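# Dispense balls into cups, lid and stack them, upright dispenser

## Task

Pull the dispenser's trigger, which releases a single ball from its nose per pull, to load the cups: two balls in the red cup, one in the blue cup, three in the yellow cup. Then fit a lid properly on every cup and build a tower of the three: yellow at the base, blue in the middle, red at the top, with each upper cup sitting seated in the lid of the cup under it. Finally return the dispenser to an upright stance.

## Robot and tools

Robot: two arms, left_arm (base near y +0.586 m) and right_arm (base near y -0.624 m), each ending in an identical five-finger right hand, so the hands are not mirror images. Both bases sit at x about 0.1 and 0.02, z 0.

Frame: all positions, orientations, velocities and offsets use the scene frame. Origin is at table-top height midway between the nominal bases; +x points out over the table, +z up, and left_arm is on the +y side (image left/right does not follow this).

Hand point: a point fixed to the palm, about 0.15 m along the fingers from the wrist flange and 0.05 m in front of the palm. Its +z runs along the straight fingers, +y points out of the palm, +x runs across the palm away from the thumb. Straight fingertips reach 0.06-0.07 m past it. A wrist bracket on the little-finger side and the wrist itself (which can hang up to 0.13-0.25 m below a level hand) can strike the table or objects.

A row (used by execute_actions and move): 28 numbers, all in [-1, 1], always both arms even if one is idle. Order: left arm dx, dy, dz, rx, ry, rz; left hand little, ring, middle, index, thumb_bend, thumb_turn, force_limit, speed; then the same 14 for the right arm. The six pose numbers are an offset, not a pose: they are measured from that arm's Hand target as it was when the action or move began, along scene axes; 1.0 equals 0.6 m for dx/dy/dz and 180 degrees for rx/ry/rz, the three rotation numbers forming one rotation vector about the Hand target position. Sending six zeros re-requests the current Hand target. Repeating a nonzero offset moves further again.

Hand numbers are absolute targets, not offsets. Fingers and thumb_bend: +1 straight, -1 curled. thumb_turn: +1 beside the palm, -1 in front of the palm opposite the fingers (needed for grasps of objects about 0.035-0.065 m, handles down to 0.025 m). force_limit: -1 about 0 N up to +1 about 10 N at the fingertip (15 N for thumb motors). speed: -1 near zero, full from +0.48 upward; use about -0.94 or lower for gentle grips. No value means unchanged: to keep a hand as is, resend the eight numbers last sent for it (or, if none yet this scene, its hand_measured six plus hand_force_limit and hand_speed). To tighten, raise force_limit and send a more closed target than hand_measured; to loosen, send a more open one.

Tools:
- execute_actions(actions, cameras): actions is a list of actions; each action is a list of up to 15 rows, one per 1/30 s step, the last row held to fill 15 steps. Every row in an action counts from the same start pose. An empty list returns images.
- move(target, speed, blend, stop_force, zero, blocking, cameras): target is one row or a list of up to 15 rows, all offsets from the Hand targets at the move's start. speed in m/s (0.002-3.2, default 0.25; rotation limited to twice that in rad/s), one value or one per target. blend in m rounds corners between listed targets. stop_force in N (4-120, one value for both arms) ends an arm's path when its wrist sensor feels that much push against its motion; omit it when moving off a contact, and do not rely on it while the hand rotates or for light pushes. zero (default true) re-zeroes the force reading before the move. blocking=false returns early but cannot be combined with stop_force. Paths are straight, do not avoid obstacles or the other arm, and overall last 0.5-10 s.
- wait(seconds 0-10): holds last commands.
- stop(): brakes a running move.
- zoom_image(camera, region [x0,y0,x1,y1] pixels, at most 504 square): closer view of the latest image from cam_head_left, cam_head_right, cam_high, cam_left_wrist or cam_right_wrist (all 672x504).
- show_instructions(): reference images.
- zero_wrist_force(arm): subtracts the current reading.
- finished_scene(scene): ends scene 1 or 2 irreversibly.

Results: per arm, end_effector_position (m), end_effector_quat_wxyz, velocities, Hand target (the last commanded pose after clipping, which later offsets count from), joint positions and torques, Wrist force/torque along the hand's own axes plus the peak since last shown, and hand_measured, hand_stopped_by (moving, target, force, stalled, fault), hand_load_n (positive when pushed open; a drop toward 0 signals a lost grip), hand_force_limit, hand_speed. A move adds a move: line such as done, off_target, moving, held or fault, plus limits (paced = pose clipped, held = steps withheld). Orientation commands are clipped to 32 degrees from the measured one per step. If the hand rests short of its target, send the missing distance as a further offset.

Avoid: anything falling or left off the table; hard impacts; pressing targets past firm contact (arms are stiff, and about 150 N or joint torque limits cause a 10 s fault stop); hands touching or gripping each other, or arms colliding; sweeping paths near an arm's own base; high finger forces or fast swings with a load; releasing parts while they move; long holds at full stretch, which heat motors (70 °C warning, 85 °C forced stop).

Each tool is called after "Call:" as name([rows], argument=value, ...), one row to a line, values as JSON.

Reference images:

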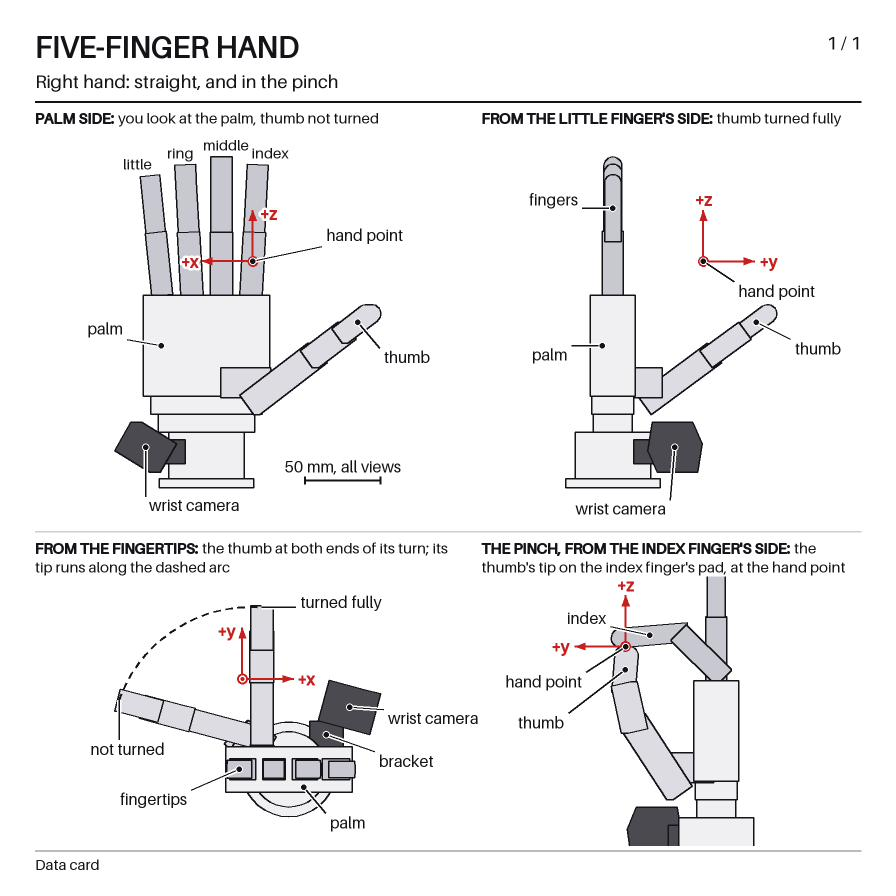

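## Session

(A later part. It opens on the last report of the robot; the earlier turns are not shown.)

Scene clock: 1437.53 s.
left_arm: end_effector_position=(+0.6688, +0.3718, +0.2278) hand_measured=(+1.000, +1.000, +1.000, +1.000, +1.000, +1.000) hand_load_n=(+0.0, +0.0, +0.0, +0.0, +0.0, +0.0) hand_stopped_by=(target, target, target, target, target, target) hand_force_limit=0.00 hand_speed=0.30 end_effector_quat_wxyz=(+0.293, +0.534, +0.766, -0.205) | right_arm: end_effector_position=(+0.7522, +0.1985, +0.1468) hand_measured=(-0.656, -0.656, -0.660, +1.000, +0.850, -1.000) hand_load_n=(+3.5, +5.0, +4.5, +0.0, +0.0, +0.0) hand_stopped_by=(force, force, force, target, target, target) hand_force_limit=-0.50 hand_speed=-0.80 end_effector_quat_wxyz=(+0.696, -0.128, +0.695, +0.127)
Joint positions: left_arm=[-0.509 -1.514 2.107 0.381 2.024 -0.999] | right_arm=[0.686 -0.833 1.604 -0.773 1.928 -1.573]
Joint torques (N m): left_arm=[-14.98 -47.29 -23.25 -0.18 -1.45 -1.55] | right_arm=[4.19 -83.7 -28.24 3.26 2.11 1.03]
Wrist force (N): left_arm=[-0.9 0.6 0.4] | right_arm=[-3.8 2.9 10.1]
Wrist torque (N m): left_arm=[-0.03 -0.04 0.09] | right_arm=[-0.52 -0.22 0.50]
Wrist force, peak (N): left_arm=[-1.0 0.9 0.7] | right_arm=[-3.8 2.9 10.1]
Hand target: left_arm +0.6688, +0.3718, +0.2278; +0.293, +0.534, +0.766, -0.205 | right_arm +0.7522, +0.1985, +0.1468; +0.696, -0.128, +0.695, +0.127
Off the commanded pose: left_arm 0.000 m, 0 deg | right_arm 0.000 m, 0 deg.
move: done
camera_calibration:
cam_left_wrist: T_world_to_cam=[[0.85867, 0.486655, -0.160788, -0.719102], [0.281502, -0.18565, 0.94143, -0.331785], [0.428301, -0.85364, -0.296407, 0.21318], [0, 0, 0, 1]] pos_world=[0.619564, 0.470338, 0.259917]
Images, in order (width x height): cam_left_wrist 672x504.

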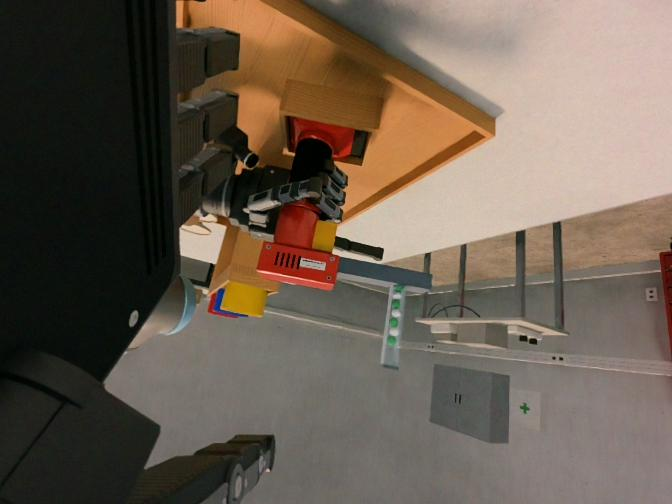

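Call:
move(target=[0, 0, 0, 0, 0, 0, 1, 1, 1, 1, 1, 1, 0, 0.3, 0, 0, 0, 0, 0, 0, -0.8, -0.8, -0.8, 1, -0.8, -1, -0.1, -0.8], speed=0.03)

Call:
move(target=[0, 0, 0, 0, 0, 0, 1, 1, 1, 1, 1, 1, 0, 0.3, 0, 0, 0, 0, 0, 0, -0.85, -0.85, -0.85, 1, -0.85, -1, 0.4, -0.88], speed=0.03, cameras=["cam_left_wrist"])

Call:
zoom_image(camera="cam_left_wrist", region=[240, 120, 480, 380])

Scene clock: 1445.63 s.
left_arm: end_effector_position=(+0.6688, +0.3718, +0.2278) hand_measured=(+1.000, +1.000, +1.000, +1.000, +1.000, +1.000) hand_load_n=(+0.0, +0.0, +0.0, +0.0, +0.0, +0.0) hand_stopped_by=(target, target, target, target, target, target) hand_force_limit=0.00 hand_speed=0.30 end_effector_quat_wxyz=(+0.293, +0.534, +0.766, -0.205) | right_arm: end_effector_position=(+0.7522, +0.1985, +0.1468) hand_measured=(-0.656, -0.656, -0.658, +1.000, +0.474, -1.000) hand_load_n=(+3.5, +5.5, +5.0, +0.0, +6.5, +1.0) hand_stopped_by=(force, force, force, target, force, target) hand_force_limit=-0.10 hand_speed=-0.80 end_effector_quat_wxyz=(+0.696, -0.128, +0.695, +0.127)
Joint positions: left_arm=[-0.509 -1.514 2.107 0.381 2.024 -0.999] | right_arm=[0.686 -0.833 1.604 -0.772 1.928 -1.573]
Joint torques (N m): left_arm=[-16.34 -47.69 -23.09 -0.21 -1.43 -1.42] | right_arm=[-1.86 -93.77 -28.02 2.91 1.84 1.29]
Wrist force (N): left_arm=[-0.9 0.7 0.4] | right_arm=[-4.6 3.1 10.2]
Wrist torque (N m): left_arm=[-0.02 -0.05 0.09] | right_arm=[-0.56 -0.16 0.48]
Wrist force, peak (N): left_arm=[-1.0 0.6 1.0] | right_arm=[-4.9 3.3 11.1]
Hand target: left_arm +0.6688, +0.3718, +0.2278; +0.293, +0.534, +0.766, -0.205 | right_arm +0.7522, +0.1985, +0.1468; +0.696, -0.128, +0.695, +0.127
Off the commanded pose: left_arm 0.000 m, 0 deg | right_arm 0.000 m, 0 deg.
move: done

Scene clock: 1446.13 s.
left_arm: end_effector_position=(+0.6688, +0.3718, +0.2278) hand_measured=(+1.000, +1.000, +1.000, +1.000, +1.000, +1.000) hand_load_n=(+0.0, +0.0, +0.0, +0.0, +0.0, +0.0) hand_stopped_by=(target, target, target, target, target, target) hand_force_limit=0.00 hand_speed=0.30 end_effector_quat_wxyz=(+0.293, +0.534, +0.766, -0.205) | right_arm: end_effector_position=(+0.7522, +0.1985, +0.1468) hand_measured=(-0.674, -0.664, -0.666, +1.000, +0.460, -1.000) hand_load_n=(+10.5, +8.5, +9.5, +0.0, +10.5, +1.5) hand_stopped_by=(force, force, force, target, force, target) hand_force_limit=0.40 hand_speed=-0.88 end_effector_quat_wxyz=(+0.696, -0.128, +0.695, +0.127)
Joint positions: left_arm=[-0.509 -1.514 2.107 0.381 2.024 -0.999] | right_arm=[0.686 -0.833 1.604 -0.772 1.928 -1.573]
Joint torques (N m): left_arm=[-16.72 -48.84 -23.65 -0.09 -1.29 -0.95] | right_arm=[-0.59 -94.47 -29.36 3.25 1.57 0.68]
Wrist force (N): left_arm=[-0.5 0.7 0.4] | right_arm=[-3.8 5.4 15.1]
Wrist torque (N m): left_arm=[-0.02 -0.12 0.12] | right_arm=[-0.47 -0.79 0.81]
Wrist force, peak (N): left_arm=[-1.1 0.8 0.3] | right_arm=[-3.4 5.3 16.4]
Hand target: left_arm +0.6688, +0.3718, +0.2278; +0.293, +0.534, +0.766, -0.205 | right_arm +0.7522, +0.1985, +0.1468; +0.696, -0.128, +0.695, +0.127
Off the commanded pose: left_arm 0.000 m, 0 deg | right_arm 0.000 m, 0 deg.
move: done
camera_calibration:
cam_left_wrist: T_world_to_cam=[[0.85867, 0.486655, -0.160788, -0.719102], [0.281502, -0.18565, 0.94143, -0.331785], [0.428301, -0.85364, -0.296407, 0.21318], [0, 0, 0, 1]] pos_world=[0.619564, 0.470338, 0.259917]
Images, in order (width x height): cam_left_wrist 672x504.

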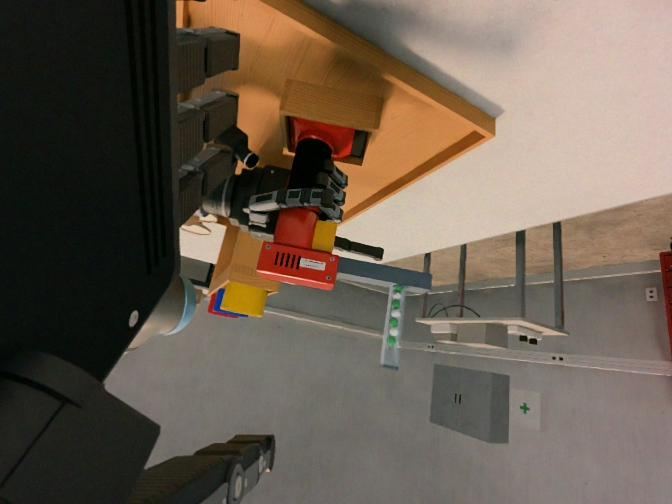

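Scaled by 1.938 from the camera's 672x504 image, which has a finer 960x720 frame.

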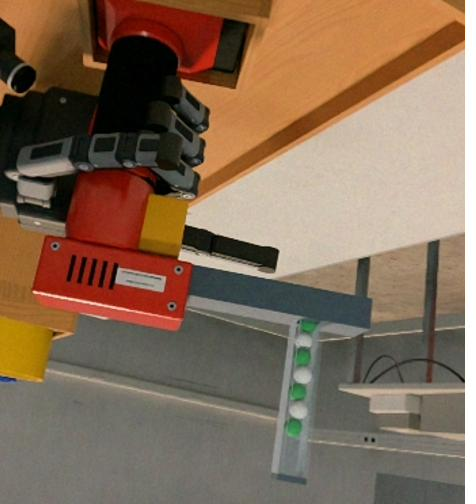

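Call:
move(target=[0, 0, 0, 0, 0, 0, 1, 1, 1, 1, 1, 1, 0, 0.3, 0, 0, 0.42, 0, 0, 0, -0.85, -0.85, -0.85, 1, -0.85, -1, 0.4, -0.88], speed=0.1)

Call:
move(target=[0, 0, 0, 0, 0, 0, 1, 1, 1, 1, 1, 1, 0, 0.3, -0.1203, -0.3842, 0, 0, 0, -0.0983, -0.85, -0.85, -0.85, 1, -0.85, -1, 0.4, -0.88], speed=0.15)

Call:
move(target=[0.29, -0.293, 0.28, 0.0679, -0.0051, -0.2664, 1, 1, 1, 1, 1, 1, 0, 0.3, 0, 0, 0, 0, 0, 0, -0.85, -0.85, -0.85, 1, -0.85, -1, 0.4, -0.88], speed=0.3)

Call:
move(target=[0, 0, 0, 0, 0, 0, 1, 1, 1, 1, 1, 1, 0, 0.3, 0, 0, -0.265, 0, 0, 0, -0.85, -0.85, -0.85, 1, -0.85, -1, 0.4, -0.88], speed=0.1, cameras=["cam_left_wrist", "cam_high", "cam_head_left"])

Call:
zoom_image(camera="cam_left_wrist", region=[200, 130, 450, 380])

Call:
zoom_image(camera="cam_high", region=[260, 120, 380, 240])

Call:
zoom_image(camera="cam_head_left", region=[350, 150, 450, 250])

Scene clock: 1464.03 s.
left_arm: end_effector_position=(+0.6688, +0.3718, +0.2278) hand_measured=(+1.000, +1.000, +1.000, +1.000, +1.000, +1.000) hand_load_n=(+0.5, +0.0, +0.0, +0.0, +0.0, -0.5) hand_stopped_by=(target, target, target, target, target, target) hand_force_limit=0.00 hand_speed=0.30 end_effector_quat_wxyz=(+0.293, +0.534, +0.766, -0.205) | right_arm: end_effector_position=(+0.7522, +0.1985, +0.3987) hand_measured=(-0.674, -0.664, -0.666, +1.000, +0.460, -1.000) hand_load_n=(+1.5, +0.0, +8.0, +0.0, +10.5, +1.0) hand_stopped_by=(force, force, force, target, force, target) hand_force_limit=0.40 hand_speed=-0.88 end_effector_quat_wxyz=(+0.696, -0.128, +0.695, +0.127)
Joint positions: left_arm=[-0.509 -1.514 2.107 0.381 2.024 -0.999] | right_arm=[0.686 -1.063 1.474 -0.412 1.928 -1.573]
Joint torques (N m): left_arm=[-18.41 -47.77 -23.56 0 -1.04 -1] | right_arm=[-9.19 -97.85 -52.81 -0.47 -1.22 0.8]
Wrist force (N): left_arm=[-1.0 0.7 0.3] | right_arm=[5.1 -1.7 1.5]
Wrist torque (N m): left_arm=[-0.02 -0.03 0.09] | right_arm=[-0.47 -0.06 0.04]
Wrist force, peak (N): left_arm=[-1.1 1.0 0.3] | right_arm=[-3.6 5.4 15.7]
Hand target: left_arm +0.6688, +0.3718, +0.2278; +0.293, +0.534, +0.766, -0.205 | right_arm +0.7522, +0.1985, +0.3988; +0.696, -0.128, +0.695, +0.127
Off the commanded pose: left_arm 0.000 m, 0 deg | right_arm 0.000 m, 0 deg.
move: done

Scene clock: 1466.13 s.
left_arm: end_effector_position=(+0.6688, +0.3718, +0.2278) hand_measured=(+1.000, +1.000, +1.000, +1.000, +1.000, +1.000) hand_load_n=(+0.0, +0.0, +0.0, +0.0, +0.0, +0.0) hand_stopped_by=(target, target, target, target, target, target) hand_force_limit=0.00 hand_speed=0.30 end_effector_quat_wxyz=(+0.293, +0.534, +0.766, -0.205) | right_arm: end_effector_position=(+0.6801, -0.0319, +0.3988) hand_measured=(-0.674, -0.664, -0.666, +1.000, +0.460, -1.000) hand_load_n=(+1.5, +0.0, +8.0, +0.0, +10.5, +1.5) hand_stopped_by=(force, force, force, target, force, target) hand_force_limit=0.40 hand_speed=-0.88 end_effector_quat_wxyz=(+0.707, -0.019, +0.707, +0.018)
Joint positions: left_arm=[-0.509 -1.514 2.107 0.381 2.024 -0.999] | right_arm=[0.614 -1.345 1.878 -0.534 2.165 -1.573]
Joint torques (N m): left_arm=[-14.77 -49.59 -22.89 0.3 -1.34 -1.31] | right_arm=[-13.34 -68.88 -38.08 -5.54 2.81 -3.51]
Wrist force (N): left_arm=[-0.6 0.8 0.7] | right_arm=[4.2 -2.1 0.5]
Wrist torque (N m): left_arm=[-0.02 -0.11 0.12] | right_arm=[-0.56 0.06 0.01]
Wrist force, peak (N): left_arm=[-1.1 1.0 0.4] | right_arm=[5.9 -1.7 2.0]
Hand target: left_arm +0.6688, +0.3718, +0.2278; +0.293, +0.534, +0.766, -0.205 | right_arm +0.6800, -0.0320, +0.3988; +0.707, -0.019, +0.707, +0.018
Off the commanded pose: left_arm 0.000 m, 0 deg | right_arm 0.000 m, 0 deg.
move: done

Scene clock: 1468.27 s.
left_arm: end_effector_position=(+0.8427, +0.1960, +0.3958) hand_measured=(+1.000, +1.000, +1.000, +1.000, +1.000, +1.000) hand_load_n=(+0.0, +0.0, +0.0, +0.0, +0.0, +0.0) hand_stopped_by=(target, target, target, target, target, target) hand_force_limit=0.00 hand_speed=0.30 end_effector_quat_wxyz=(+0.134, +0.828, +0.498, -0.222) | right_arm: end_effector_position=(+0.6800, -0.0320, +0.3988) hand_measured=(-0.674, -0.664, -0.666, +1.000, +0.460, -1.000) hand_load_n=(+2.0, +0.0, +8.0, +0.0, +10.5, +1.5) hand_stopped_by=(force, force, force, target, force, target) hand_force_limit=0.40 hand_speed=-0.88 end_effector_quat_wxyz=(+0.707, -0.019, +0.707, +0.018)
Joint positions: left_arm=[-0.505 -1.001 1.149 1.414 2.095 -0.016] | right_arm=[0.614 -1.345 1.879 -0.534 2.165 -1.573]
Joint torques (N m): left_arm=[-15.34 -75.77 -55.05 6.48 -1.56 2.43] | right_arm=[-15.23 -70.61 -35.8 -5.33 2.84 -3.3]
Wrist force (N): left_arm=[-0.3 0.8 0.2] | right_arm=[4.8 -1.9 1.0]
Wrist torque (N m): left_arm=[0.02 -0.08 -0.17] | right_arm=[-0.57 -0.04 0.06]
Wrist force, peak (N): left_arm=[-1.4 1.5 -0.3] | right_arm=[4.9 -1.9 1.3]
Hand target: left_arm +0.8428, +0.1960, +0.3958; +0.134, +0.828, +0.498, -0.222 | right_arm +0.6800, -0.0320, +0.3988; +0.707, -0.019, +0.707, +0.018
Off the commanded pose: left_arm 0.000 m, 0 deg | right_arm 0.000 m, 0 deg.
move: done

Scene clock: 1470.30 s.
left_arm: end_effector_position=(+0.8428, +0.1960, +0.3958) hand_measured=(+1.000, +1.000, +1.000, +1.000, +1.000, +1.000) hand_load_n=(+0.0, +0.0, +0.0, +0.0, +0.0, +0.0) hand_stopped_by=(target, target, target, target, target, target) hand_force_limit=0.00 hand_speed=0.30 end_effector_quat_wxyz=(+0.134, +0.828, +0.498, -0.222) | right_arm: end_effector_position=(+0.6800, -0.0320, +0.2399) hand_measured=(-0.674, -0.664, -0.666, +1.000, +0.460, -1.000) hand_load_n=(+2.0, +0.0, +8.0, +0.0, +10.5, +1.5) hand_stopped_by=(force, force, force, target, force, target) hand_force_limit=0.40 hand_speed=-0.88 end_effector_quat_wxyz=(+0.707, -0.019, +0.707, +0.018)
Joint positions: left_arm=[-0.505 -1.001 1.149 1.414 2.095 -0.016] | right_arm=[0.614 -1.172 1.989 -0.818 2.165 -1.573]
Joint torques (N m): left_arm=[-15.64 -75.17 -53.52 6.32 -1.86 2.22] | right_arm=[-1.71 -60.44 -27.34 -5.64 -0.09 -3.33]
Wrist force (N): left_arm=[-0.5 0.4 0.2] | right_arm=[4.5 -2.1 0.8]
Wrist torque (N m): left_arm=[-0.04 -0.05 -0.20] | right_arm=[-0.57 0.09 0.00]
Wrist force, peak (N): left_arm=[-1.2 0.5 0.5] | right_arm=[5.3 -2.1 0.5]
Hand target: left_arm +0.8428, +0.1960, +0.3958; +0.134, +0.828, +0.498, -0.222 | right_arm +0.6800, -0.0320, +0.2398; +0.707, -0.019, +0.707, +0.018
Off the commanded pose: left_arm 0.000 m, 0 deg | right_arm 0.000 m, 0 deg.
move: done
camera_calibration:
cam_left_wrist: T_world_to_cam=[[0.949539, -0.288619, -0.12278, -0.695639], [-0.0398126, -0.499199, 0.865572, -0.209279], [-0.311112, -0.817006, -0.4855, 0.729194], [0, 0, 0, 1]] pos_world=[0.879066, 0.29051, 0.449759]
Images, in order (width x height): cam_head_left 672x504, cam_high 672x504, cam_left_wrist 672x504.

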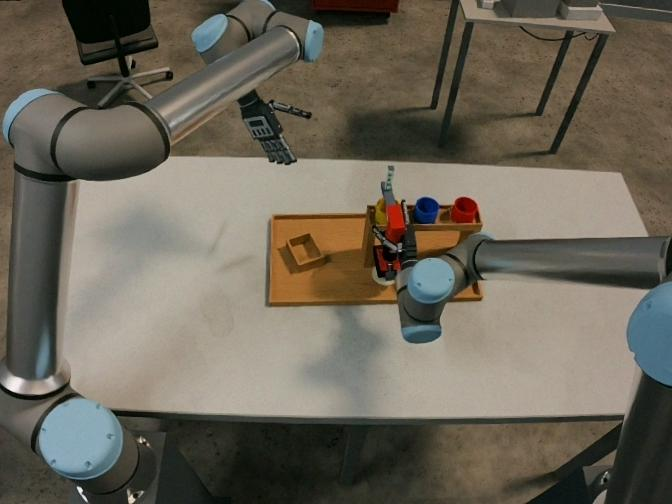

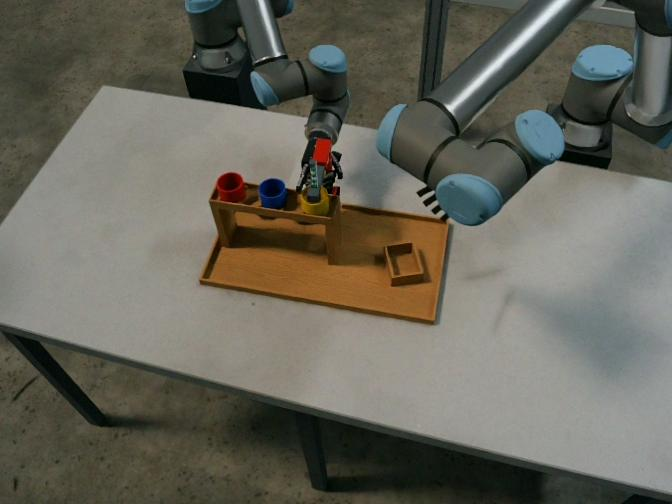

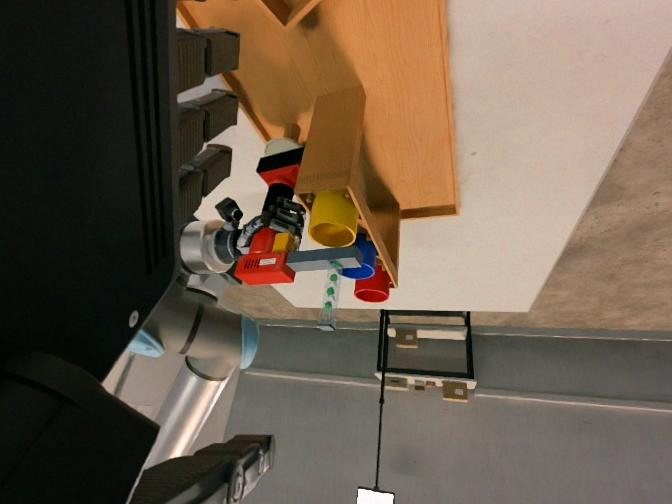

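Scaled by 2.016 from the camera's 672x504 image, which has a finer 960x720 frame.

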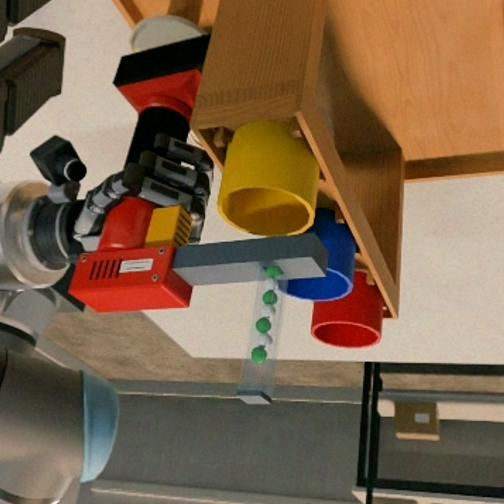

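Scaled by 4.200 from the camera's 672x504 image, which has a finer 960x720 frame.

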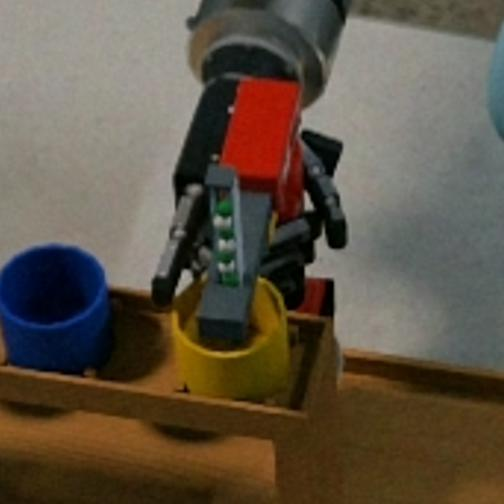

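Scaled by 5.040 from the camera's 672x504 image, which has a finer 960x720 frame.

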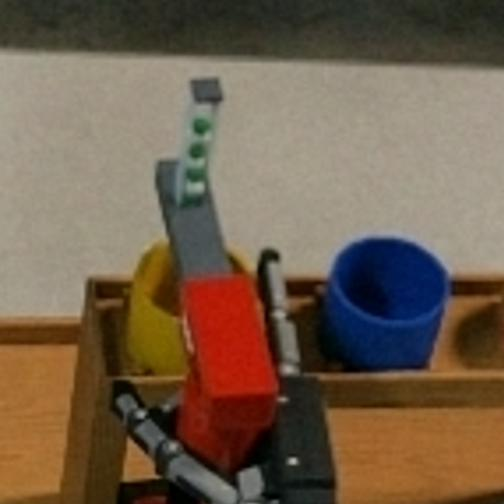

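Call:
move(target=[0, 0, 0, 0, 0, 0, 1, 1, 1, 1, 1, 1, 0, 0.3, -0.0117, -0.0092, 0, 0, 0, 0, -0.9, -0.9, -0.85, 1, -0.85, -1, 0.1, -0.9], speed=0.05)

Call:
move(target=[0, 0, 0, 0, 0, 0, 1, 1, 1, 1, 1, 1, 0, 0.3, 0, 0, 0, 0, 0, 0, -0.9, -0.9, -0.85, -0.55, -0.85, -1, 0.2, -0.6], speed=0.05, cameras=["cam_left_wrist", "cam_high"])

Call:
zoom_image(camera="cam_left_wrist", region=[200, 130, 450, 380])

Call:
zoom_image(camera="cam_high", region=[280, 140, 350, 230])

Scene clock: 1488.20 s.
left_arm: end_effector_position=(+0.8428, +0.1960, +0.3958) hand_measured=(+1.000, +1.000, +1.000, +1.000, +1.000, +1.000) hand_load_n=(+0.0, +0.0, +0.0, +0.0, +0.0, +0.0) hand_stopped_by=(target, target, target, target, target, target) hand_force_limit=0.00 hand_speed=0.30 end_effector_quat_wxyz=(+0.134, +0.828, +0.498, -0.222) | right_arm: end_effector_position=(+0.6731, -0.0375, +0.2398) hand_measured=(-0.690, -0.680, -0.666, +1.000, +0.460, -1.000) hand_load_n=(+5.5, +5.0, +8.0, -0.5, +10.5, +2.0) hand_stopped_by=(force, force, force, target, force, target) hand_force_limit=0.10 hand_speed=-0.90 end_effector_quat_wxyz=(+0.707, -0.019, +0.707, +0.018)
Joint positions: left_arm=[-0.505 -1.001 1.149 1.414 2.095 -0.016] | right_arm=[0.614 -1.183 2.007 -0.825 2.165 -1.573]
Joint torques (N m): left_arm=[-15.45 -76.64 -52.82 6.31 -1.59 2.39] | right_arm=[-14.04 -80.52 -26.6 -5.34 -2.97 -2.78]
Wrist force (N): left_arm=[-0.6 0.3 0.2] | right_arm=[4.5 -2.1 0.9]
Wrist torque (N m): left_arm=[-0.04 -0.03 -0.21] | right_arm=[-0.58 0.08 0.03]
Wrist force, peak (N): left_arm=[-1.0 0.4 0.4] | right_arm=[4.6 -2.2 0.7]
Hand target: left_arm +0.8428, +0.1960, +0.3958; +0.134, +0.828, +0.498, -0.222 | right_arm +0.6730, -0.0375, +0.2398; +0.707, -0.019, +0.707, +0.018
Off the commanded pose: left_arm 0.000 m, 0 deg | right_arm 0.000 m, 0 deg.
move: done

Scene clock: 1489.87 s.
left_arm: end_effector_position=(+0.8428, +0.1960, +0.3958) hand_measured=(+1.000, +1.000, +1.000, +1.000, +1.000, +1.000) hand_load_n=(+0.0, +0.0, +0.0, +0.0, +0.0, +0.0) hand_stopped_by=(target, target, target, target, target, target) hand_force_limit=0.00 hand_speed=0.30 end_effector_quat_wxyz=(+0.134, +0.828, +0.498, -0.222) | right_arm: end_effector_position=(+0.6730, -0.0375, +0.2398) hand_measured=(-0.690, -0.680, -0.666, -0.548, +0.460, -1.000) hand_load_n=(+4.0, +3.5, +8.0, +3.5, +10.5, +2.0) hand_stopped_by=(force, force, force, target, force, target) hand_force_limit=0.20 hand_speed=-0.60 end_effector_quat_wxyz=(+0.707, -0.019, +0.707, +0.018)
Joint positions: left_arm=[-0.505 -1.001 1.149 1.414 2.095 -0.016] | right_arm=[0.614 -1.183 2.007 -0.825 2.165 -1.573]
Joint torques (N m): left_arm=[-17.37 -75.09 -53.71 6.5 -2.08 2.39] | right_arm=[-11.8 -76.52 -28.52 -4.97 -2.58 -2.82]
Wrist force (N): left_arm=[-0.6 0.5 0.1] | right_arm=[4.0 -1.7 0.4]
Wrist torque (N m): left_arm=[-0.02 -0.04 -0.20] | right_arm=[-0.50 0.17 0.01]
Wrist force, peak (N): left_arm=[-0.8 0.6 0.5] | right_arm=[4.6 -1.8 0.8]
Hand target: left_arm +0.8428, +0.1960, +0.3958; +0.134, +0.828, +0.498, -0.222 | right_arm +0.6730, -0.0375, +0.2398; +0.707, -0.019, +0.707, +0.018
Off the commanded pose: left_arm 0.000 m, 0 deg | right_arm 0.000 m, 0 deg.
move: done
camera_calibration:
cam_left_wrist: T_world_to_cam=[[0.949539, -0.288619, -0.12278, -0.695639], [-0.0398126, -0.499199, 0.865572, -0.209279], [-0.311112, -0.817006, -0.4855, 0.729194], [0, 0, 0, 1]] pos_world=[0.879066, 0.29051, 0.449759]
Images, in order (width x height): cam_high 672x504, cam_left_wrist 672x504.

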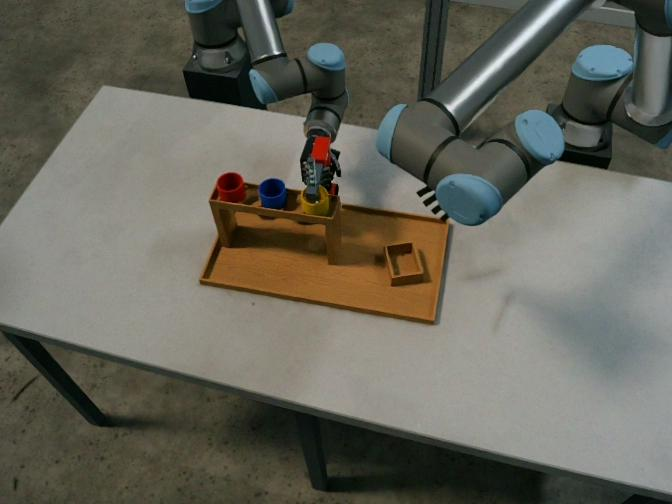

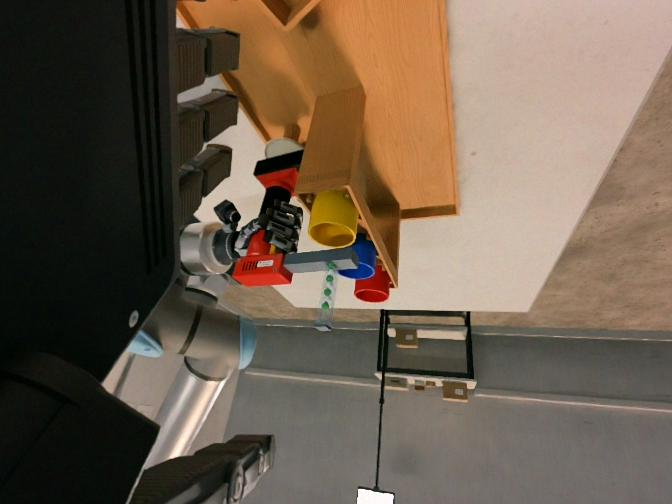

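Scaled by 2.016 from the camera's 672x504 image, which has a finer 960x720 frame.

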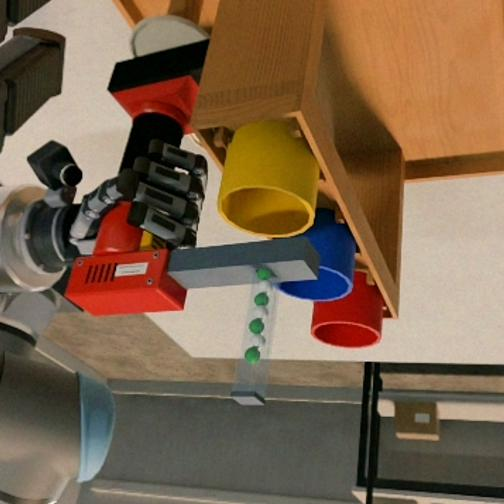

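Scaled by 5.600 from the camera's 672x504 image, which has a finer 960x720 frame.

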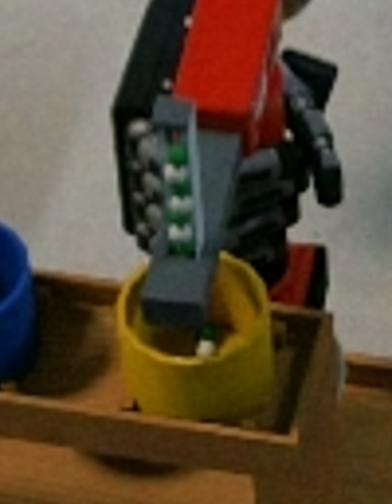

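Call:
move(target=[0, 0, 0, 0, 0, 0, 1, 1, 1, 1, 1, 1, 0, 0.3, 0, 0, 0, 0, 0, 0, -0.9, -0.9, -0.85, 0.1, -0.85, -1, 0.2, -0.5], speed=0.05, cameras=["cam_left_wrist"])

Call:
zoom_image(camera="cam_left_wrist", region=[200, 130, 450, 380])

Scene clock: 1495.63 s.
left_arm: end_effector_position=(+0.8428, +0.1960, +0.3958) hand_measured=(+1.000, +1.000, +1.000, +1.000, +1.000, +1.000) hand_load_n=(+0.0, +0.0, +0.0, +0.0, +0.0, +0.0) hand_stopped_by=(target, target, target, target, target, target) hand_force_limit=0.00 hand_speed=0.30 end_effector_quat_wxyz=(+0.134, +0.828, +0.498, -0.222) | right_arm: end_effector_position=(+0.6730, -0.0375, +0.2398) hand_measured=(-0.690, -0.680, -0.666, +0.100, +0.460, -1.000) hand_load_n=(+4.0, +3.5, +8.5, +0.0, +11.0, +2.0) hand_stopped_by=(force, force, force, target, force, target) hand_force_limit=0.20 hand_speed=-0.50 end_effector_quat_wxyz=(+0.707, -0.019, +0.707, +0.018)
Joint positions: left_arm=[-0.505 -1.001 1.149 1.414 2.095 -0.016] | right_arm=[0.614 -1.183 2.007 -0.825 2.165 -1.573]
Joint torques (N m): left_arm=[-14.1 -75.61 -53.65 6.32 -1.59 2.32] | right_arm=[-10.25 -75.17 -28.96 -4.44 -2.34 -3.26]
Wrist force (N): left_arm=[-0.8 0.4 0.2] | right_arm=[4.1 -1.9 0.8]
Wrist torque (N m): left_arm=[-0.04 -0.01 -0.22] | right_arm=[-0.55 0.14 0.01]
Wrist force, peak (N): left_arm=[-1.0 0.7 0.2] | right_arm=[4.7 -2.0 1.1]
Hand target: left_arm +0.8428, +0.1960, +0.3958; +0.134, +0.828, +0.498, -0.222 | right_arm +0.6730, -0.0375, +0.2398; +0.707, -0.019, +0.707, +0.018
Off the commanded pose: left_arm 0.000 m, 0 deg | right_arm 0.000 m, 0 deg.
move: done
camera_calibration:
cam_left_wrist: T_world_to_cam=[[0.949539, -0.288619, -0.12278, -0.695639], [-0.0398126, -0.499199, 0.865572, -0.209279], [-0.311112, -0.817006, -0.4855, 0.729194], [0, 0, 0, 1]] pos_world=[0.879066, 0.29051, 0.449759]
Images, in order (width x height): cam_left_wrist 672x504.

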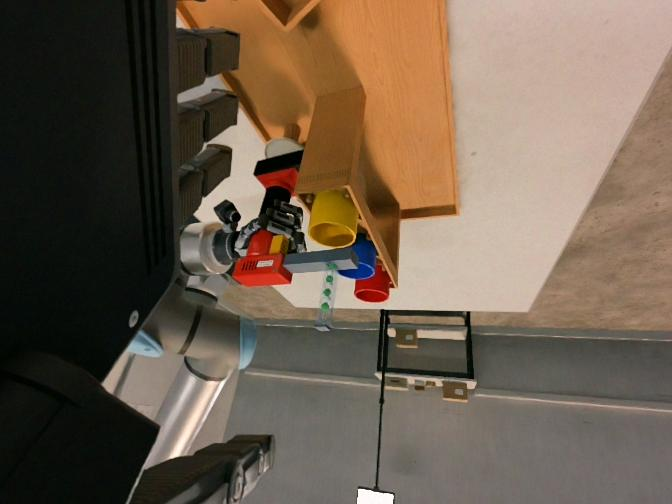

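Scaled by 2.016 from the camera's 672x504 image, which has a finer 960x720 frame.

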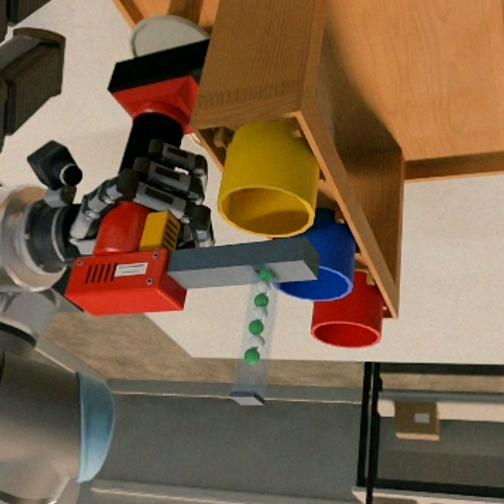

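Call:
zoom_image(camera="cam_left_wrist", region=[230, 215, 350, 335])

Scaled by 4.200 from the camera's 672x504 image, which has a finer 960x720 frame.

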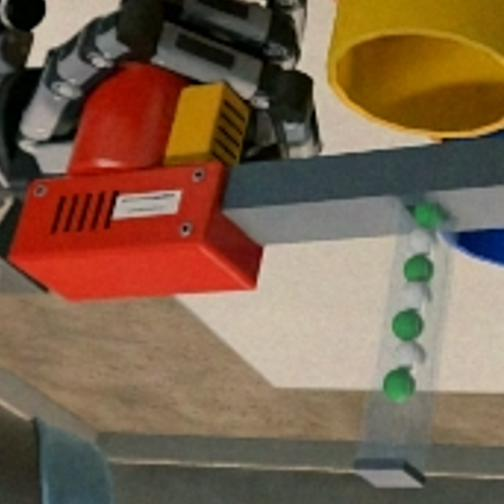

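Call:
move(target=[0, 0, 0, 0, 0, 0, 1, 1, 1, 1, 1, 1, 0, 0.3, 0, 0, 0, 0, 0, 0, -0.9, -0.9, -0.85, 0.9, -0.85, -1, 0.2, -0.3], speed=0.05, cameras=["cam_left_wrist"])

Call:
zoom_image(camera="cam_left_wrist", region=[230, 215, 350, 335])

Scene clock: 1523.87 s.
left_arm: end_effector_position=(+0.8428, +0.1960, +0.3958) hand_measured=(+1.000, +1.000, +1.000, +1.000, +1.000, +1.000) hand_load_n=(+0.0, +0.0, +0.0, +0.0, -0.5, +0.0) hand_stopped_by=(target, target, target, target, target, target) hand_force_limit=0.00 hand_speed=0.30 end_effector_quat_wxyz=(+0.134, +0.828, +0.498, -0.222) | right_arm: end_effector_position=(+0.6730, -0.0375, +0.2398) hand_measured=(-0.690, -0.680, -0.666, +0.900, +0.460, -1.000) hand_load_n=(+4.0, +3.5, +8.0, +0.0, +11.0, +2.0) hand_stopped_by=(force, force, force, target, force, target) hand_force_limit=0.20 hand_speed=-0.30 end_effector_quat_wxyz=(+0.707, -0.019, +0.707, +0.018)
Joint positions: left_arm=[-0.505 -1.001 1.149 1.414 2.095 -0.016] | right_arm=[0.614 -1.183 2.007 -0.825 2.165 -1.573]
Joint torques (N m): left_arm=[-15.03 -76.46 -53.95 6.5 -1.49 2.38] | right_arm=[-8.06 -74.28 -31.56 -2.72 -1.7 -2.84]
Wrist force (N): left_arm=[-0.6 0.8 0.4] | right_arm=[4.0 -2.0 0.6]
Wrist torque (N m): left_arm=[0.01 -0.03 -0.20] | right_arm=[-0.57 0.16 0.01]
Wrist force, peak (N): left_arm=[-1.0 0.4 0.5] | right_arm=[4.6 -1.8 0.9]
Hand target: left_arm +0.8428, +0.1960, +0.3958; +0.134, +0.828, +0.498, -0.222 | right_arm +0.6730, -0.0375, +0.2398; +0.707, -0.019, +0.707, +0.018
Off the commanded pose: left_arm 0.000 m, 0 deg | right_arm 0.000 m, 0 deg.
move: done
camera_calibration:
cam_left_wrist: T_world_to_cam=[[0.949539, -0.288619, -0.12278, -0.695639], [-0.0398126, -0.499199, 0.865572, -0.209279], [-0.311112, -0.817006, -0.4855, 0.729194], [0, 0, 0, 1]] pos_world=[0.879066, 0.29051, 0.449759]
Images, in order (width x height): cam_left_wrist 672x504.

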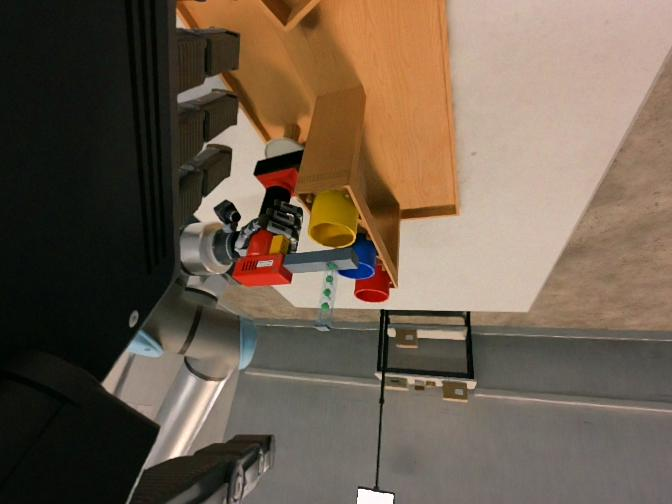

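Scaled by 4.200 from the camera's 672x504 image, which has a finer 960x720 frame.

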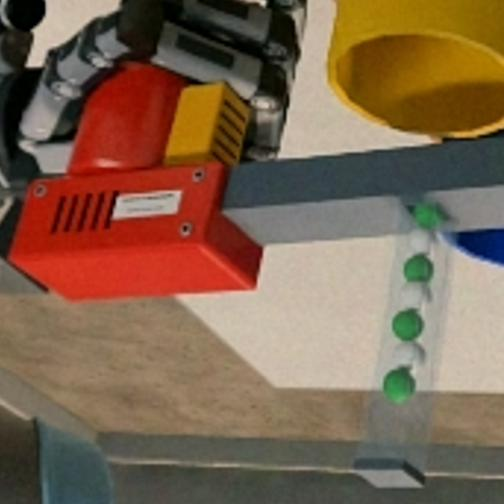

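Call:
execute_actions(actions=[], cameras=["cam_right_wrist", "cam_left_wrist"])

Call:
zoom_image(camera="cam_left_wrist", region=[250, 180, 320, 260])

Scene clock: 1554.90 s.
left_arm: end_effector_position=(+0.8428, +0.1960, +0.3958) hand_measured=(+1.000, +1.000, +1.000, +1.000, +1.000, +1.000) hand_load_n=(+0.0, +0.0, +0.0, +0.0, +0.0, +0.0) hand_stopped_by=(target, target, target, target, target, target) hand_force_limit=0.00 hand_speed=0.30 end_effector_quat_wxyz=(+0.134, +0.828, +0.498, -0.222) | right_arm: end_effector_position=(+0.6730, -0.0375, +0.2398) hand_measured=(-0.690, -0.680, -0.666, +0.900, +0.460, -1.000) hand_load_n=(+4.0, +3.5, +8.0, +0.0, +11.0, +2.0) hand_stopped_by=(force, force, force, target, force, target) hand_force_limit=0.20 hand_speed=-0.30 end_effector_quat_wxyz=(+0.707, -0.019, +0.707, +0.018)
Joint positions: left_arm=[-0.505 -1.001 1.149 1.414 2.095 -0.016] | right_arm=[0.614 -1.183 2.007 -0.825 2.165 -1.573]
Joint velocities: within noise
Joint torques (N m): left_arm=[-14.46 -76.19 -53.82 6.52 -1.61 2.02] | right_arm=[-5.57 -73.99 -32.79 -2.23 -1.17 -2.87]
Motor temperatures (°C): left_arm=[25 33 31 38 35 32] | right_arm=[24 33 37 31 34 32]
Wrist force (N): left_arm=[-0.7 0.2 0.2] | right_arm=[3.8 -1.9 0.5]
Wrist torque (N m): left_arm=[-0.07 -0.02 -0.22] | right_arm=[-0.53 0.21 0.00]
Wrist force, peak (N): left_arm=[-1.0 0.6 0.1] | right_arm=[4.6 -1.9 0.7]
Hand target: left_arm +0.8428, +0.1960, +0.3958; +0.134, +0.828, +0.498, -0.222 | right_arm +0.6730, -0.0375, +0.2398; +0.707, -0.019, +0.707, +0.018
Off the commanded pose: left_arm 0.000 m, 0 deg | right_arm 0.000 m, 0 deg.
camera_calibration:
cam_left_wrist: T_world_to_cam=[[0.949539, -0.288619, -0.12278, -0.695639], [-0.0398126, -0.499199, 0.865572, -0.209279], [-0.311112, -0.817006, -0.4855, 0.729194], [0, 0, 0, 1]] pos_world=[0.879066, 0.29051, 0.449759]
cam_right_wrist: T_world_to_cam=[[0.0000353458, 0.965618, -0.259965, 0.105567], [-0.538192, 0.219123, 0.813839, 0.170678], [0.842822, 0.139882, 0.519696, -0.570236], [0, 0, 0, 1]] pos_world=[0.572462, -0.0595707, 0.184888]
Images, in order (width x height): cam_left_wrist 672x504, cam_right_wrist 672x504.

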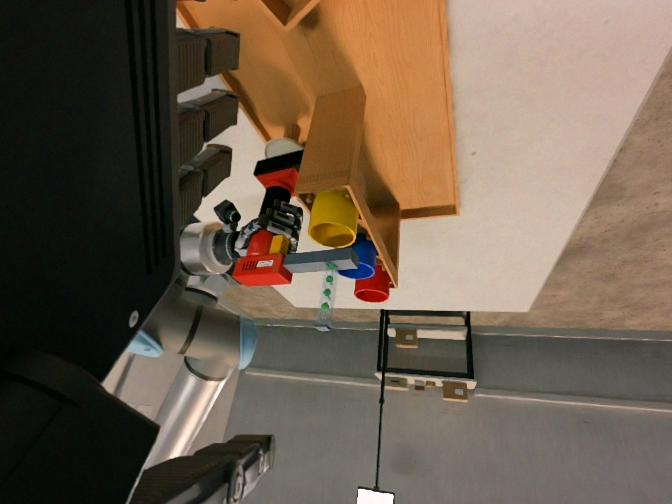

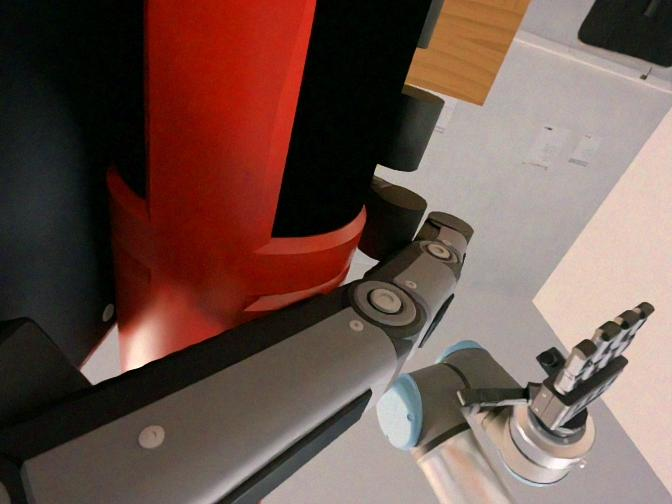

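Scaled by 6.300 from the camera's 672x504 image, which has a finer 960x720 frame.

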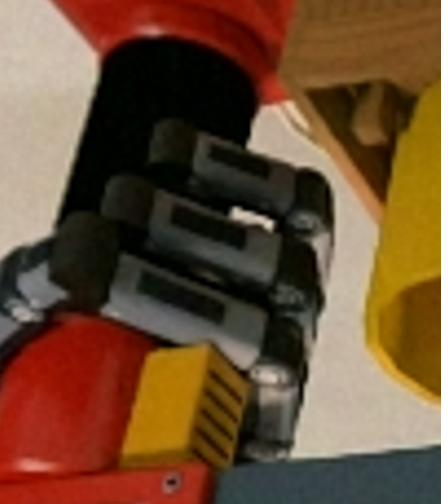

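Call:
move(target=[0, 0, 0, 0, 0, 0, 1, 1, 1, 1, 1, 1, 0, 0.3, 0, 0, 0.2667, 0, 0, 0, -0.9, -0.9, -0.85, 0.9, -0.85, -1, 0.2, -0.3], speed=0.15)

Call:
move(target=[-0.29, 0.293, -0.28, -0.0679, 0.0051, 0.2664, 1, 1, 1, 1, 1, 1, 0, 0.3, 0, 0, 0, 0, 0, 0, -0.9, -0.9, -0.85, 0.9, -0.85, -1, 0.2, -0.3], speed=0.4)

Call:
move(target=[0, 0, 0, 0, 0, 0, 1, 1, 1, 1, 1, 1, 0, 0.3, 0.132, 0.3933, -0.02, 0, 0, 0.0983, -0.9, -0.9, -0.85, 0.9, -0.85, -1, 0.2, -0.3], speed=0.2)

Call:
move(target=[0, 0, 0, 0, 0, 0, 1, 1, 1, 1, 1, 1, 0, 0.3, 0, 0, -0.3, 0, 0, 0, -0.9, -0.9, -0.85, 0.9, -0.85, -1, 0.2, -0.3], speed=0.12, cameras=["cam_left_wrist", "cam_high", "cam_head_left"])

Call:
zoom_image(camera="cam_left_wrist", region=[250, 70, 420, 240])

Call:
zoom_image(camera="cam_high", region=[375, 225, 435, 295])

Scene clock: 1603.20 s.
left_arm: end_effector_position=(+0.8428, +0.1960, +0.3958) hand_measured=(+1.000, +1.000, +1.000, +1.000, +1.000, +1.000) hand_load_n=(+0.0, +0.0, +0.0, +0.0, +0.0, +0.0) hand_stopped_by=(target, target, target, target, target, target) hand_force_limit=0.00 hand_speed=0.30 end_effector_quat_wxyz=(+0.134, +0.828, +0.498, -0.222) | right_arm: end_effector_position=(+0.6730, -0.0375, +0.3997) hand_measured=(-0.690, -0.680, -0.666, +0.900, +0.460, -1.000) hand_load_n=(+4.0, +3.0, +8.0, +0.0, +10.5, +2.0) hand_stopped_by=(force, force, force, target, force, target) hand_force_limit=0.20 hand_speed=-0.30 end_effector_quat_wxyz=(+0.707, -0.019, +0.707, +0.018)
Joint positions: left_arm=[-0.505 -1.001 1.149 1.414 2.095 -0.016] | right_arm=[0.614 -1.36 1.895 -0.536 2.165 -1.573]
Joint torques (N m): left_arm=[-15.82 -77.24 -53.35 6.23 -1.46 2.02] | right_arm=[-5.59 -70.6 -49.94 0.4 0.63 3.02]
Wrist force (N): left_arm=[-0.8 0.3 0.1] | right_arm=[4.7 -1.7 0.7]
Wrist torque (N m): left_arm=[-0.05 0.01 -0.23] | right_arm=[-0.52 -0.02 0.04]
Wrist force, peak (N): left_arm=[-0.8 0.8 0.4] | right_arm=[6.4 -2.0 0.1]
Hand target: left_arm +0.8428, +0.1960, +0.3958; +0.134, +0.828, +0.498, -0.222 | right_arm +0.6730, -0.0375, +0.3998; +0.707, -0.019, +0.707, +0.018
Off the commanded pose: left_arm 0.000 m, 0 deg | right_arm 0.000 m, 0 deg.
move: done

Scene clock: 1605.00 s.
left_arm: end_effector_position=(+0.6688, +0.3718, +0.2278) hand_measured=(+1.000, +1.000, +1.000, +1.000, +1.000, +1.000) hand_load_n=(+0.0, +0.0, +0.0, +0.0, +0.0, +0.0) hand_stopped_by=(target, target, target, target, target, target) hand_force_limit=0.00 hand_speed=0.30 end_effector_quat_wxyz=(+0.293, +0.534, +0.766, -0.205) | right_arm: end_effector_position=(+0.6730, -0.0375, +0.3998) hand_measured=(-0.690, -0.680, -0.666, +0.900, +0.460, -1.000) hand_load_n=(+4.0, +3.5, +8.0, +0.0, +11.0, +1.5) hand_stopped_by=(force, force, force, target, force, target) hand_force_limit=0.20 hand_speed=-0.30 end_effector_quat_wxyz=(+0.707, -0.019, +0.707, +0.018)
Joint positions: left_arm=[-0.509 -1.514 2.107 0.381 2.024 -0.999] | right_arm=[0.614 -1.36 1.895 -0.536 2.165 -1.573]
Joint torques (N m): left_arm=[-17.62 -47.36 -24.24 0.02 -1.97 -1.9] | right_arm=[4.12 -71.61 -49.92 -0.13 2.61 3.06]
Wrist force (N): left_arm=[-0.8 1.0 0.3] | right_arm=[4.7 -1.8 1.0]
Wrist torque (N m): left_arm=[0.03 -0.06 0.11] | right_arm=[-0.55 -0.02 0.03]
Wrist force, peak (N): left_arm=[-1.3 1.9 0.0] | right_arm=[5.0 -1.9 1.2]
Hand target: left_arm +0.6688, +0.3718, +0.2278; +0.293, +0.534, +0.766, -0.205 | right_arm +0.6730, -0.0375, +0.3998; +0.707, -0.019, +0.707, +0.018
Off the commanded pose: left_arm 0.000 m, 0 deg | right_arm 0.000 m, 0 deg.
move: done

Scene clock: 1606.80 s.
left_arm: end_effector_position=(+0.6688, +0.3718, +0.2278) hand_measured=(+1.000, +1.000, +1.000, +1.000, +1.000, +1.000) hand_load_n=(+0.0, +0.0, +0.0, +0.0, +0.0, +0.0) hand_stopped_by=(target, target, target, target, target, target) hand_force_limit=0.00 hand_speed=0.30 end_effector_quat_wxyz=(+0.293, +0.534, +0.766, -0.205) | right_arm: end_effector_position=(+0.7522, +0.1984, +0.3878) hand_measured=(-0.690, -0.680, -0.666, +0.900, +0.460, -1.000) hand_load_n=(+4.0, +3.5, +8.0, +0.0, +11.0, +2.0) hand_stopped_by=(force, force, force, target, force, target) hand_force_limit=0.20 hand_speed=-0.30 end_effector_quat_wxyz=(+0.696, -0.128, +0.695, +0.127)
Joint positions: left_arm=[-0.509 -1.514 2.107 0.381 2.024 -0.999] | right_arm=[0.685 -1.056 1.484 -0.429 1.928 -1.573]
Joint torques (N m): left_arm=[-17.55 -48.36 -21.89 -0.51 -2.12 -1.78] | right_arm=[12.34 -79.15 -52.79 -0.65 -2.58 3.06]
Wrist force (N): left_arm=[-0.7 0.7 0.7] | right_arm=[4.7 -1.7 1.5]
Wrist torque (N m): left_arm=[-0.04 -0.09 0.11] | right_arm=[-0.48 -0.02 -0.01]
Wrist force, peak (N): left_arm=[-0.8 1.0 0.7] | right_arm=[5.3 -2.2 1.5]
Hand target: left_arm +0.6688, +0.3718, +0.2278; +0.293, +0.534, +0.766, -0.205 | right_arm +0.7522, +0.1984, +0.3878; +0.696, -0.128, +0.695, +0.127
Off the commanded pose: left_arm 0.000 m, 0 deg | right_arm 0.000 m, 0 deg.
move: done

Scene clock: 1608.77 s.
left_arm: end_effector_position=(+0.6688, +0.3718, +0.2278) hand_measured=(+1.000, +1.000, +1.000, +1.000, +1.000, +1.000) hand_load_n=(+0.0, +0.0, +0.0, +0.0, +0.0, +0.0) hand_stopped_by=(target, target, target, target, target, target) hand_force_limit=0.00 hand_speed=0.30 end_effector_quat_wxyz=(+0.293, +0.534, +0.766, -0.205) | right_arm: end_effector_position=(+0.7522, +0.1984, +0.2079) hand_measured=(-0.690, -0.680, -0.666, +0.900, +0.460, -1.000) hand_load_n=(+4.0, +3.0, +8.0, +0.0, +11.0, +2.0) hand_stopped_by=(force, force, force, target, force, target) hand_force_limit=0.20 hand_speed=-0.30 end_effector_quat_wxyz=(+0.696, -0.128, +0.695, +0.127)
Joint positions: left_arm=[-0.509 -1.514 2.107 0.381 2.024 -0.999] | right_arm=[0.686 -0.899 1.59 -0.691 1.928 -1.573]
Joint torques (N m): left_arm=[-18.16 -48.25 -23.72 -0.3 -1.98 -1.57] | right_arm=[6.78 -84.91 -32.31 -6.28 -1.87 -2.97]
Wrist force (N): left_arm=[-0.9 0.7 0.4] | right_arm=[5.2 -2.5 0.9]
Wrist torque (N m): left_arm=[-0.02 -0.06 0.10] | right_arm=[-0.58 -0.07 -0.09]
Wrist force, peak (N): left_arm=[-1.1 0.9 0.5] | right_arm=[6.1 -2.4 1.0]
Hand target: left_arm +0.6688, +0.3718, +0.2278; +0.293, +0.534, +0.766, -0.205 | right_arm +0.7522, +0.1984, +0.2078; +0.696, -0.128, +0.695, +0.127
Off the commanded pose: left_arm 0.000 m, 0 deg | right_arm 0.000 m, 0 deg.
move: done
camera_calibration:
cam_left_wrist: T_world_to_cam=[[0.85867, 0.486655, -0.160788, -0.719102], [0.281502, -0.18565, 0.94143, -0.331785], [0.428301, -0.85364, -0.296407, 0.21318], [0, 0, 0, 1]] pos_world=[0.619564, 0.470338, 0.259917]
Images, in order (width x height): cam_head_left 672x504, cam_high 672x504, cam_left_wrist 672x504.

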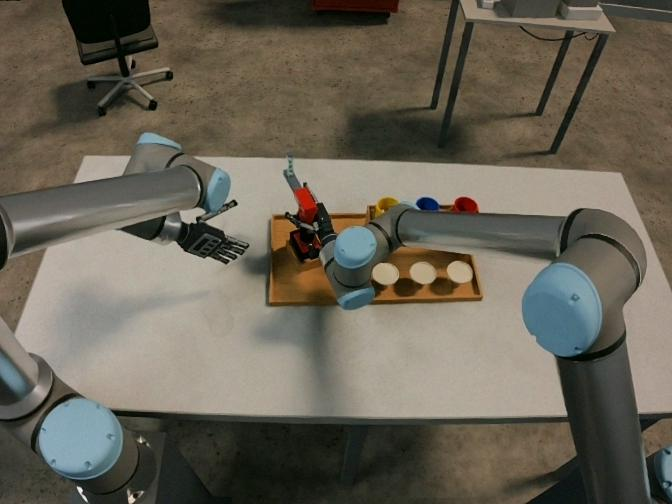

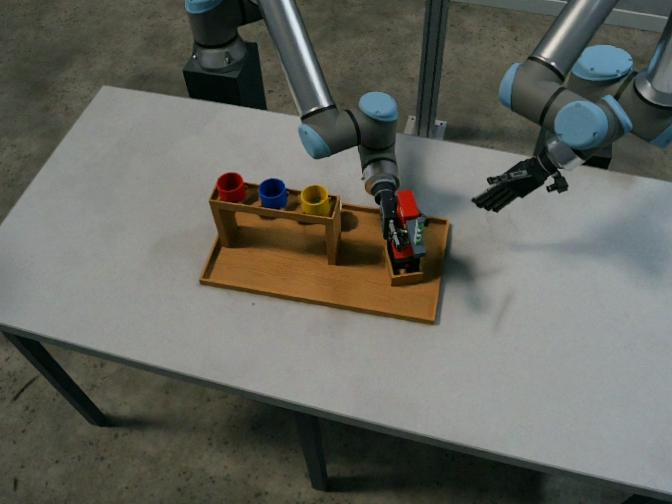

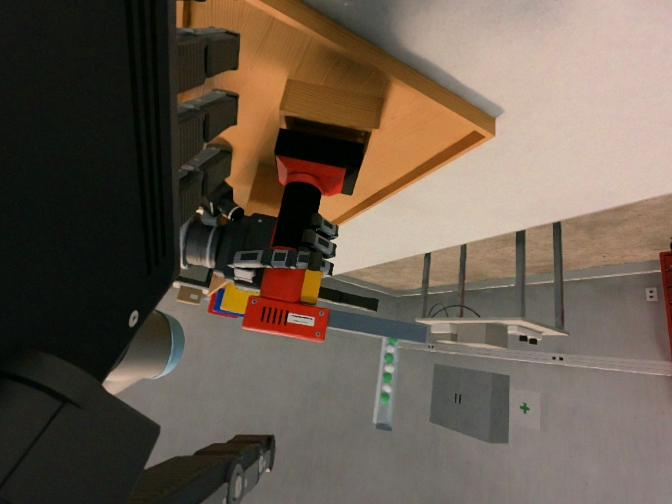

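Scaled by 2.965 from the camera's 672x504 image, which has a finer 960x720 frame.

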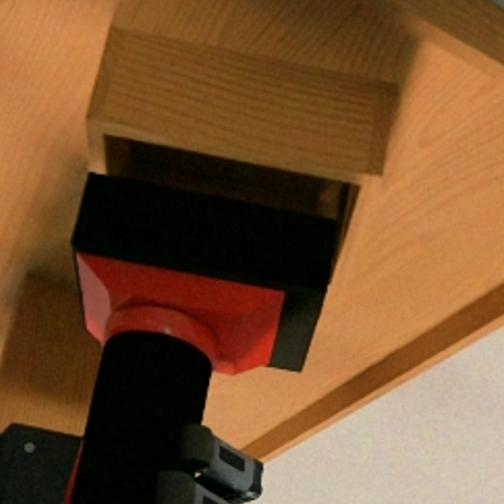

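Scaled by 7.200 from the camera's 672x504 image, which has a finer 960x720 frame.

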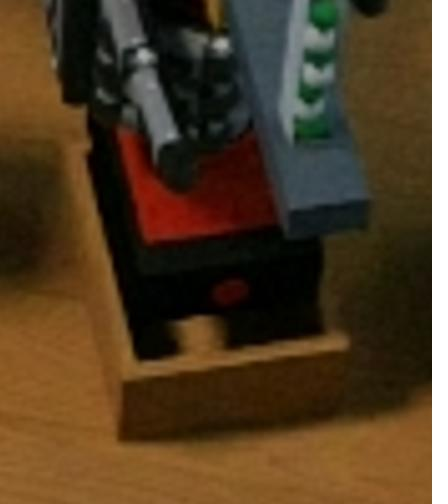

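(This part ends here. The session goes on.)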